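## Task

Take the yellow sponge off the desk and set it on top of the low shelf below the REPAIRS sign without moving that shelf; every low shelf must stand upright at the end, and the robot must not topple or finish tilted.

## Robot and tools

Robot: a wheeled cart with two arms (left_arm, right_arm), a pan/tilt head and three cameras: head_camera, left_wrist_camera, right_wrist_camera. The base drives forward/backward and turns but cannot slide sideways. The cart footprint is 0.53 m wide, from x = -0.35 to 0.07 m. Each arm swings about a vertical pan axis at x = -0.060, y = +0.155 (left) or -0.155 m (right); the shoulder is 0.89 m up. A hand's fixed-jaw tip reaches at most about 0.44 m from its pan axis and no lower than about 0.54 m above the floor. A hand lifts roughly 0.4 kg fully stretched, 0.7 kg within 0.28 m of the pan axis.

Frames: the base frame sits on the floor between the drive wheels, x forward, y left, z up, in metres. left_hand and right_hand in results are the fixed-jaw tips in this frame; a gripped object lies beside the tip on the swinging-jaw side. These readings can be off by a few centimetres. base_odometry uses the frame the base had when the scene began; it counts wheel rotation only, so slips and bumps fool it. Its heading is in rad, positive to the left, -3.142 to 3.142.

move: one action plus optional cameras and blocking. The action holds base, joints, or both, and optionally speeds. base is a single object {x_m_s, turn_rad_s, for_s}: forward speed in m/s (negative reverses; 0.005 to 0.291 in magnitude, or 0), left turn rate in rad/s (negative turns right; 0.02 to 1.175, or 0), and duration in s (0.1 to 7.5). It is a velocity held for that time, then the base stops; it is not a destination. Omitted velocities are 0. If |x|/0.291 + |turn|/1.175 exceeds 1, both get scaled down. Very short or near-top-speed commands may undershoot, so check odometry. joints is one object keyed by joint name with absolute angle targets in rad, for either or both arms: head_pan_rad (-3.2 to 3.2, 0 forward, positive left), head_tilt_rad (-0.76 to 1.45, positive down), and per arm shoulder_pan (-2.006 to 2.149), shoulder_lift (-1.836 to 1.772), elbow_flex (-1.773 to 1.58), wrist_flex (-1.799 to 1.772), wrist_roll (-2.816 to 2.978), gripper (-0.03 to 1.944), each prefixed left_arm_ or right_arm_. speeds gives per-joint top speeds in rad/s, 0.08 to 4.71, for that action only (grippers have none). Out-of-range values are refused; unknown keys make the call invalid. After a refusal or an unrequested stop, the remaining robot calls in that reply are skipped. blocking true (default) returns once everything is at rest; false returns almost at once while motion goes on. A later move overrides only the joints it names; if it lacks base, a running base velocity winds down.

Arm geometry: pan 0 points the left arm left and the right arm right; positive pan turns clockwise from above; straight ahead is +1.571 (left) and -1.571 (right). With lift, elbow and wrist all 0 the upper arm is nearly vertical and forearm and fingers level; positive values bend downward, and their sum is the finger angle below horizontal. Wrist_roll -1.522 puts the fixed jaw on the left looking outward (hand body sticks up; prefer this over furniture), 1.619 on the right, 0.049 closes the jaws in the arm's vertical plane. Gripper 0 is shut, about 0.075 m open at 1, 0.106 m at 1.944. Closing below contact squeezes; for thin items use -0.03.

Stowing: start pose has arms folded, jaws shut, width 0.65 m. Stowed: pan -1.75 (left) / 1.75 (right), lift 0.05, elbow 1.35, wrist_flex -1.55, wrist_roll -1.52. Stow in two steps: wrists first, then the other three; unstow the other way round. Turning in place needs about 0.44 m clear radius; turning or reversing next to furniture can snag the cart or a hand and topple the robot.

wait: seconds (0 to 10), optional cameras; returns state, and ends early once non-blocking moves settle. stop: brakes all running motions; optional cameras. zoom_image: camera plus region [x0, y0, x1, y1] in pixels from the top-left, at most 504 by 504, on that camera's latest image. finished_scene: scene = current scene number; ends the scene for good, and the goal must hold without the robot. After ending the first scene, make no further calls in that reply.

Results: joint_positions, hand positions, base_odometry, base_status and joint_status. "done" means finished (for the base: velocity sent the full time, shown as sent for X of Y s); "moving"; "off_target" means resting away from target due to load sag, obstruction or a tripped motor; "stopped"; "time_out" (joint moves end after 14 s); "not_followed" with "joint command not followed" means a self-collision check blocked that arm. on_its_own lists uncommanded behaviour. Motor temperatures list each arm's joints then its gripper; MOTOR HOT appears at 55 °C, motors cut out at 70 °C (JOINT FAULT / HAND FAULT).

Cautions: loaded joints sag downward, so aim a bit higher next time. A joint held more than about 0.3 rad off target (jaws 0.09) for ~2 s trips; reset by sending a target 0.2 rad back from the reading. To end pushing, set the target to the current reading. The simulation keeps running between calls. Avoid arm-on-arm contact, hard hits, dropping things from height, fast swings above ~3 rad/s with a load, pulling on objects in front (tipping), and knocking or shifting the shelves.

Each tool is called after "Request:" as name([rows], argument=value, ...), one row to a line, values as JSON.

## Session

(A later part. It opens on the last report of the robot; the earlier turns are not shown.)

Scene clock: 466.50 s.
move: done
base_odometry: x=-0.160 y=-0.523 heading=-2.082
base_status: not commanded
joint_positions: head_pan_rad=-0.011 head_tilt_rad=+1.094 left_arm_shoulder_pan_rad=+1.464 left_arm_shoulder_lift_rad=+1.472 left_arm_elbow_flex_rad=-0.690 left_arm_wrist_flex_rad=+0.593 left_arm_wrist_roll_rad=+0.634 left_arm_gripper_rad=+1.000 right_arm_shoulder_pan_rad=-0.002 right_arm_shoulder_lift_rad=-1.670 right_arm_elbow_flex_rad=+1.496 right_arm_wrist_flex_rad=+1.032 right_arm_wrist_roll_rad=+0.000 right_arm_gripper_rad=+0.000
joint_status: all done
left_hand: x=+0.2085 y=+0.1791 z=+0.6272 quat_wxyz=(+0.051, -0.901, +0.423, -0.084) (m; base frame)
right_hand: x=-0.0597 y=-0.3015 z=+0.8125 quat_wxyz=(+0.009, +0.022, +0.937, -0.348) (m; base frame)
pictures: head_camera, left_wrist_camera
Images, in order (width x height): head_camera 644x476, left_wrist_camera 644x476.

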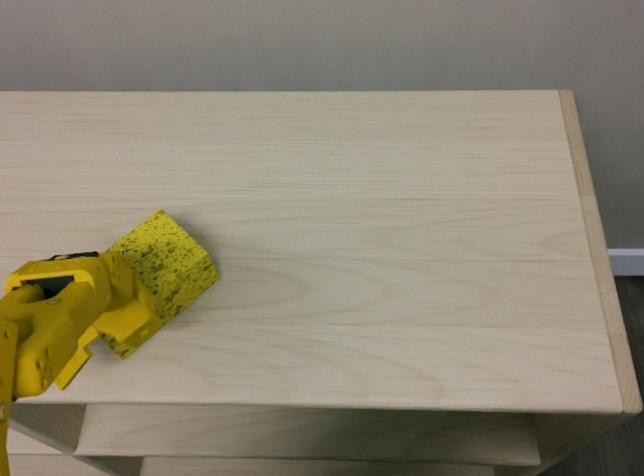

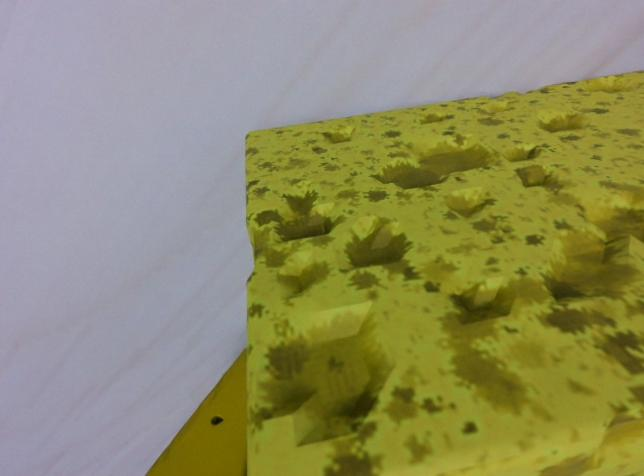

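Request:
move(joints={"left_arm_shoulder_lift_rad": 1.51, "left_arm_wrist_flex_rad": 0.58}, speeds={"left_arm_shoulder_lift_rad": 0.1, "left_arm_wrist_flex_rad": 0.1})

Request:
move(joints={"left_arm_gripper_rad": 1.3}, cameras=["head_camera", "left_wrist_camera"])

Scene clock: 471.83 s.
move: done
base_odometry: x=-0.160 y=-0.523 heading=-2.082
base_status: not commanded
joint_positions: head_pan_rad=-0.011 head_tilt_rad=+1.094 left_arm_shoulder_pan_rad=+1.467 left_arm_shoulder_lift_rad=+1.487 left_arm_elbow_flex_rad=-0.701 left_arm_wrist_flex_rad=+0.579 left_arm_wrist_roll_rad=+0.634 left_arm_gripper_rad=+1.000 right_arm_shoulder_pan_rad=-0.002 right_arm_shoulder_lift_rad=-1.670 right_arm_elbow_flex_rad=+1.496 right_arm_wrist_flex_rad=+1.032 right_arm_wrist_roll_rad=+0.000 right_arm_gripper_rad=+0.000
joint_status: all done
left_hand: x=+0.2094 y=+0.1784 z=+0.6252 quat_wxyz=(+0.053, -0.900, +0.424, -0.088) (m; base frame)
right_hand: x=-0.0597 y=-0.3015 z=+0.8125 quat_wxyz=(+0.009, +0.022, +0.937, -0.348) (m; base frame)
pictures: none

Scene clock: 472.60 s.
move: done
base_odometry: x=-0.160 y=-0.523 heading=-2.082
base_status: not commanded
joint_positions: head_pan_rad=-0.011 head_tilt_rad=+1.094 left_arm_shoulder_pan_rad=+1.470 left_arm_shoulder_lift_rad=+1.521 left_arm_elbow_flex_rad=-0.693 left_arm_wrist_flex_rad=+0.586 left_arm_wrist_roll_rad=+0.625 left_arm_gripper_rad=+1.292 right_arm_shoulder_pan_rad=-0.002 right_arm_shoulder_lift_rad=-1.670 right_arm_elbow_flex_rad=+1.496 right_arm_wrist_flex_rad=+1.032 right_arm_wrist_roll_rad=+0.000 right_arm_gripper_rad=+0.000
joint_status: all done
left_hand: x=+0.1971 y=+0.1764 z=+0.6163 quat_wxyz=(+0.041, -0.899, +0.431, -0.067) (m; base frame)
right_hand: x=-0.0597 y=-0.3015 z=+0.8125 quat_wxyz=(+0.009, +0.022, +0.937, -0.348) (m; base frame)
pictures: head_camera, left_wrist_camera
Images, in order (width x height): head_camera 644x476, left_wrist_camera 644x476.

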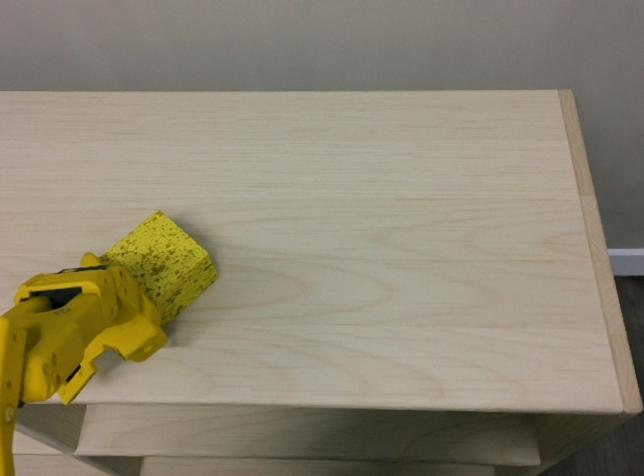

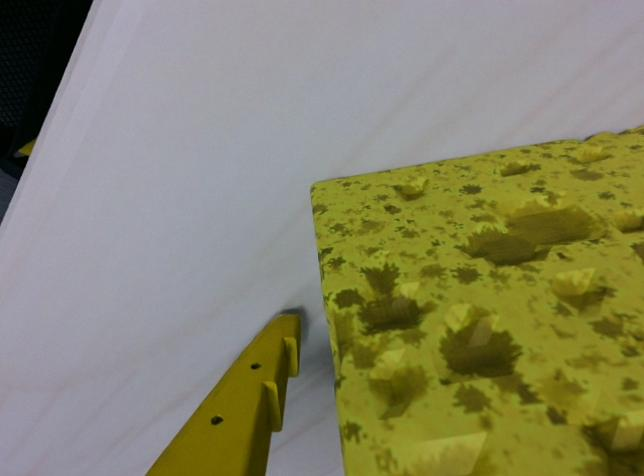

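Released. Raise the hand and finish.

Request:
move(joints={"left_arm_shoulder_lift_rad": 0.9, "left_arm_gripper_rad": 1.45}, speeds={"left_arm_shoulder_lift_rad": 0.4}, cameras=["head_camera"])

Scene clock: 478.00 s.
move: done
base_odometry: x=-0.160 y=-0.523 heading=-2.082
base_status: not commanded
joint_positions: head_pan_rad=-0.011 head_tilt_rad=+1.094 left_arm_shoulder_pan_rad=+1.470 left_arm_shoulder_lift_rad=+0.972 left_arm_elbow_flex_rad=-0.693 left_arm_wrist_flex_rad=+0.586 left_arm_wrist_roll_rad=+0.625 left_arm_gripper_rad=+1.442 right_arm_shoulder_pan_rad=-0.002 right_arm_shoulder_lift_rad=-1.670 right_arm_elbow_flex_rad=+1.496 right_arm_wrist_flex_rad=+1.032 right_arm_wrist_roll_rad=+0.000 right_arm_gripper_rad=+0.000
joint_status: all done
left_hand: x=+0.3080 y=+0.1876 z=+0.7758 quat_wxyz=(+0.180, -0.846, +0.405, -0.295) (m; base frame)
right_hand: x=-0.0597 y=-0.3015 z=+0.8125 quat_wxyz=(+0.009, +0.022, +0.937, -0.348) (m; base frame)
pictures: head_camera
Images, in order (width x height): head_camera 644x476.

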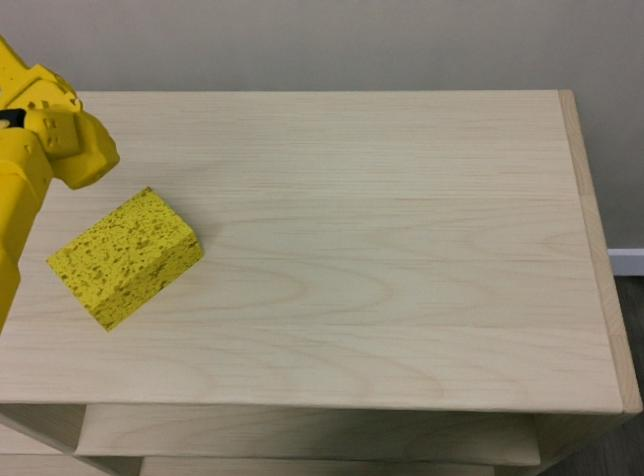

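Request:
finished_scene(scene=2)

The scene is finished: the task was done.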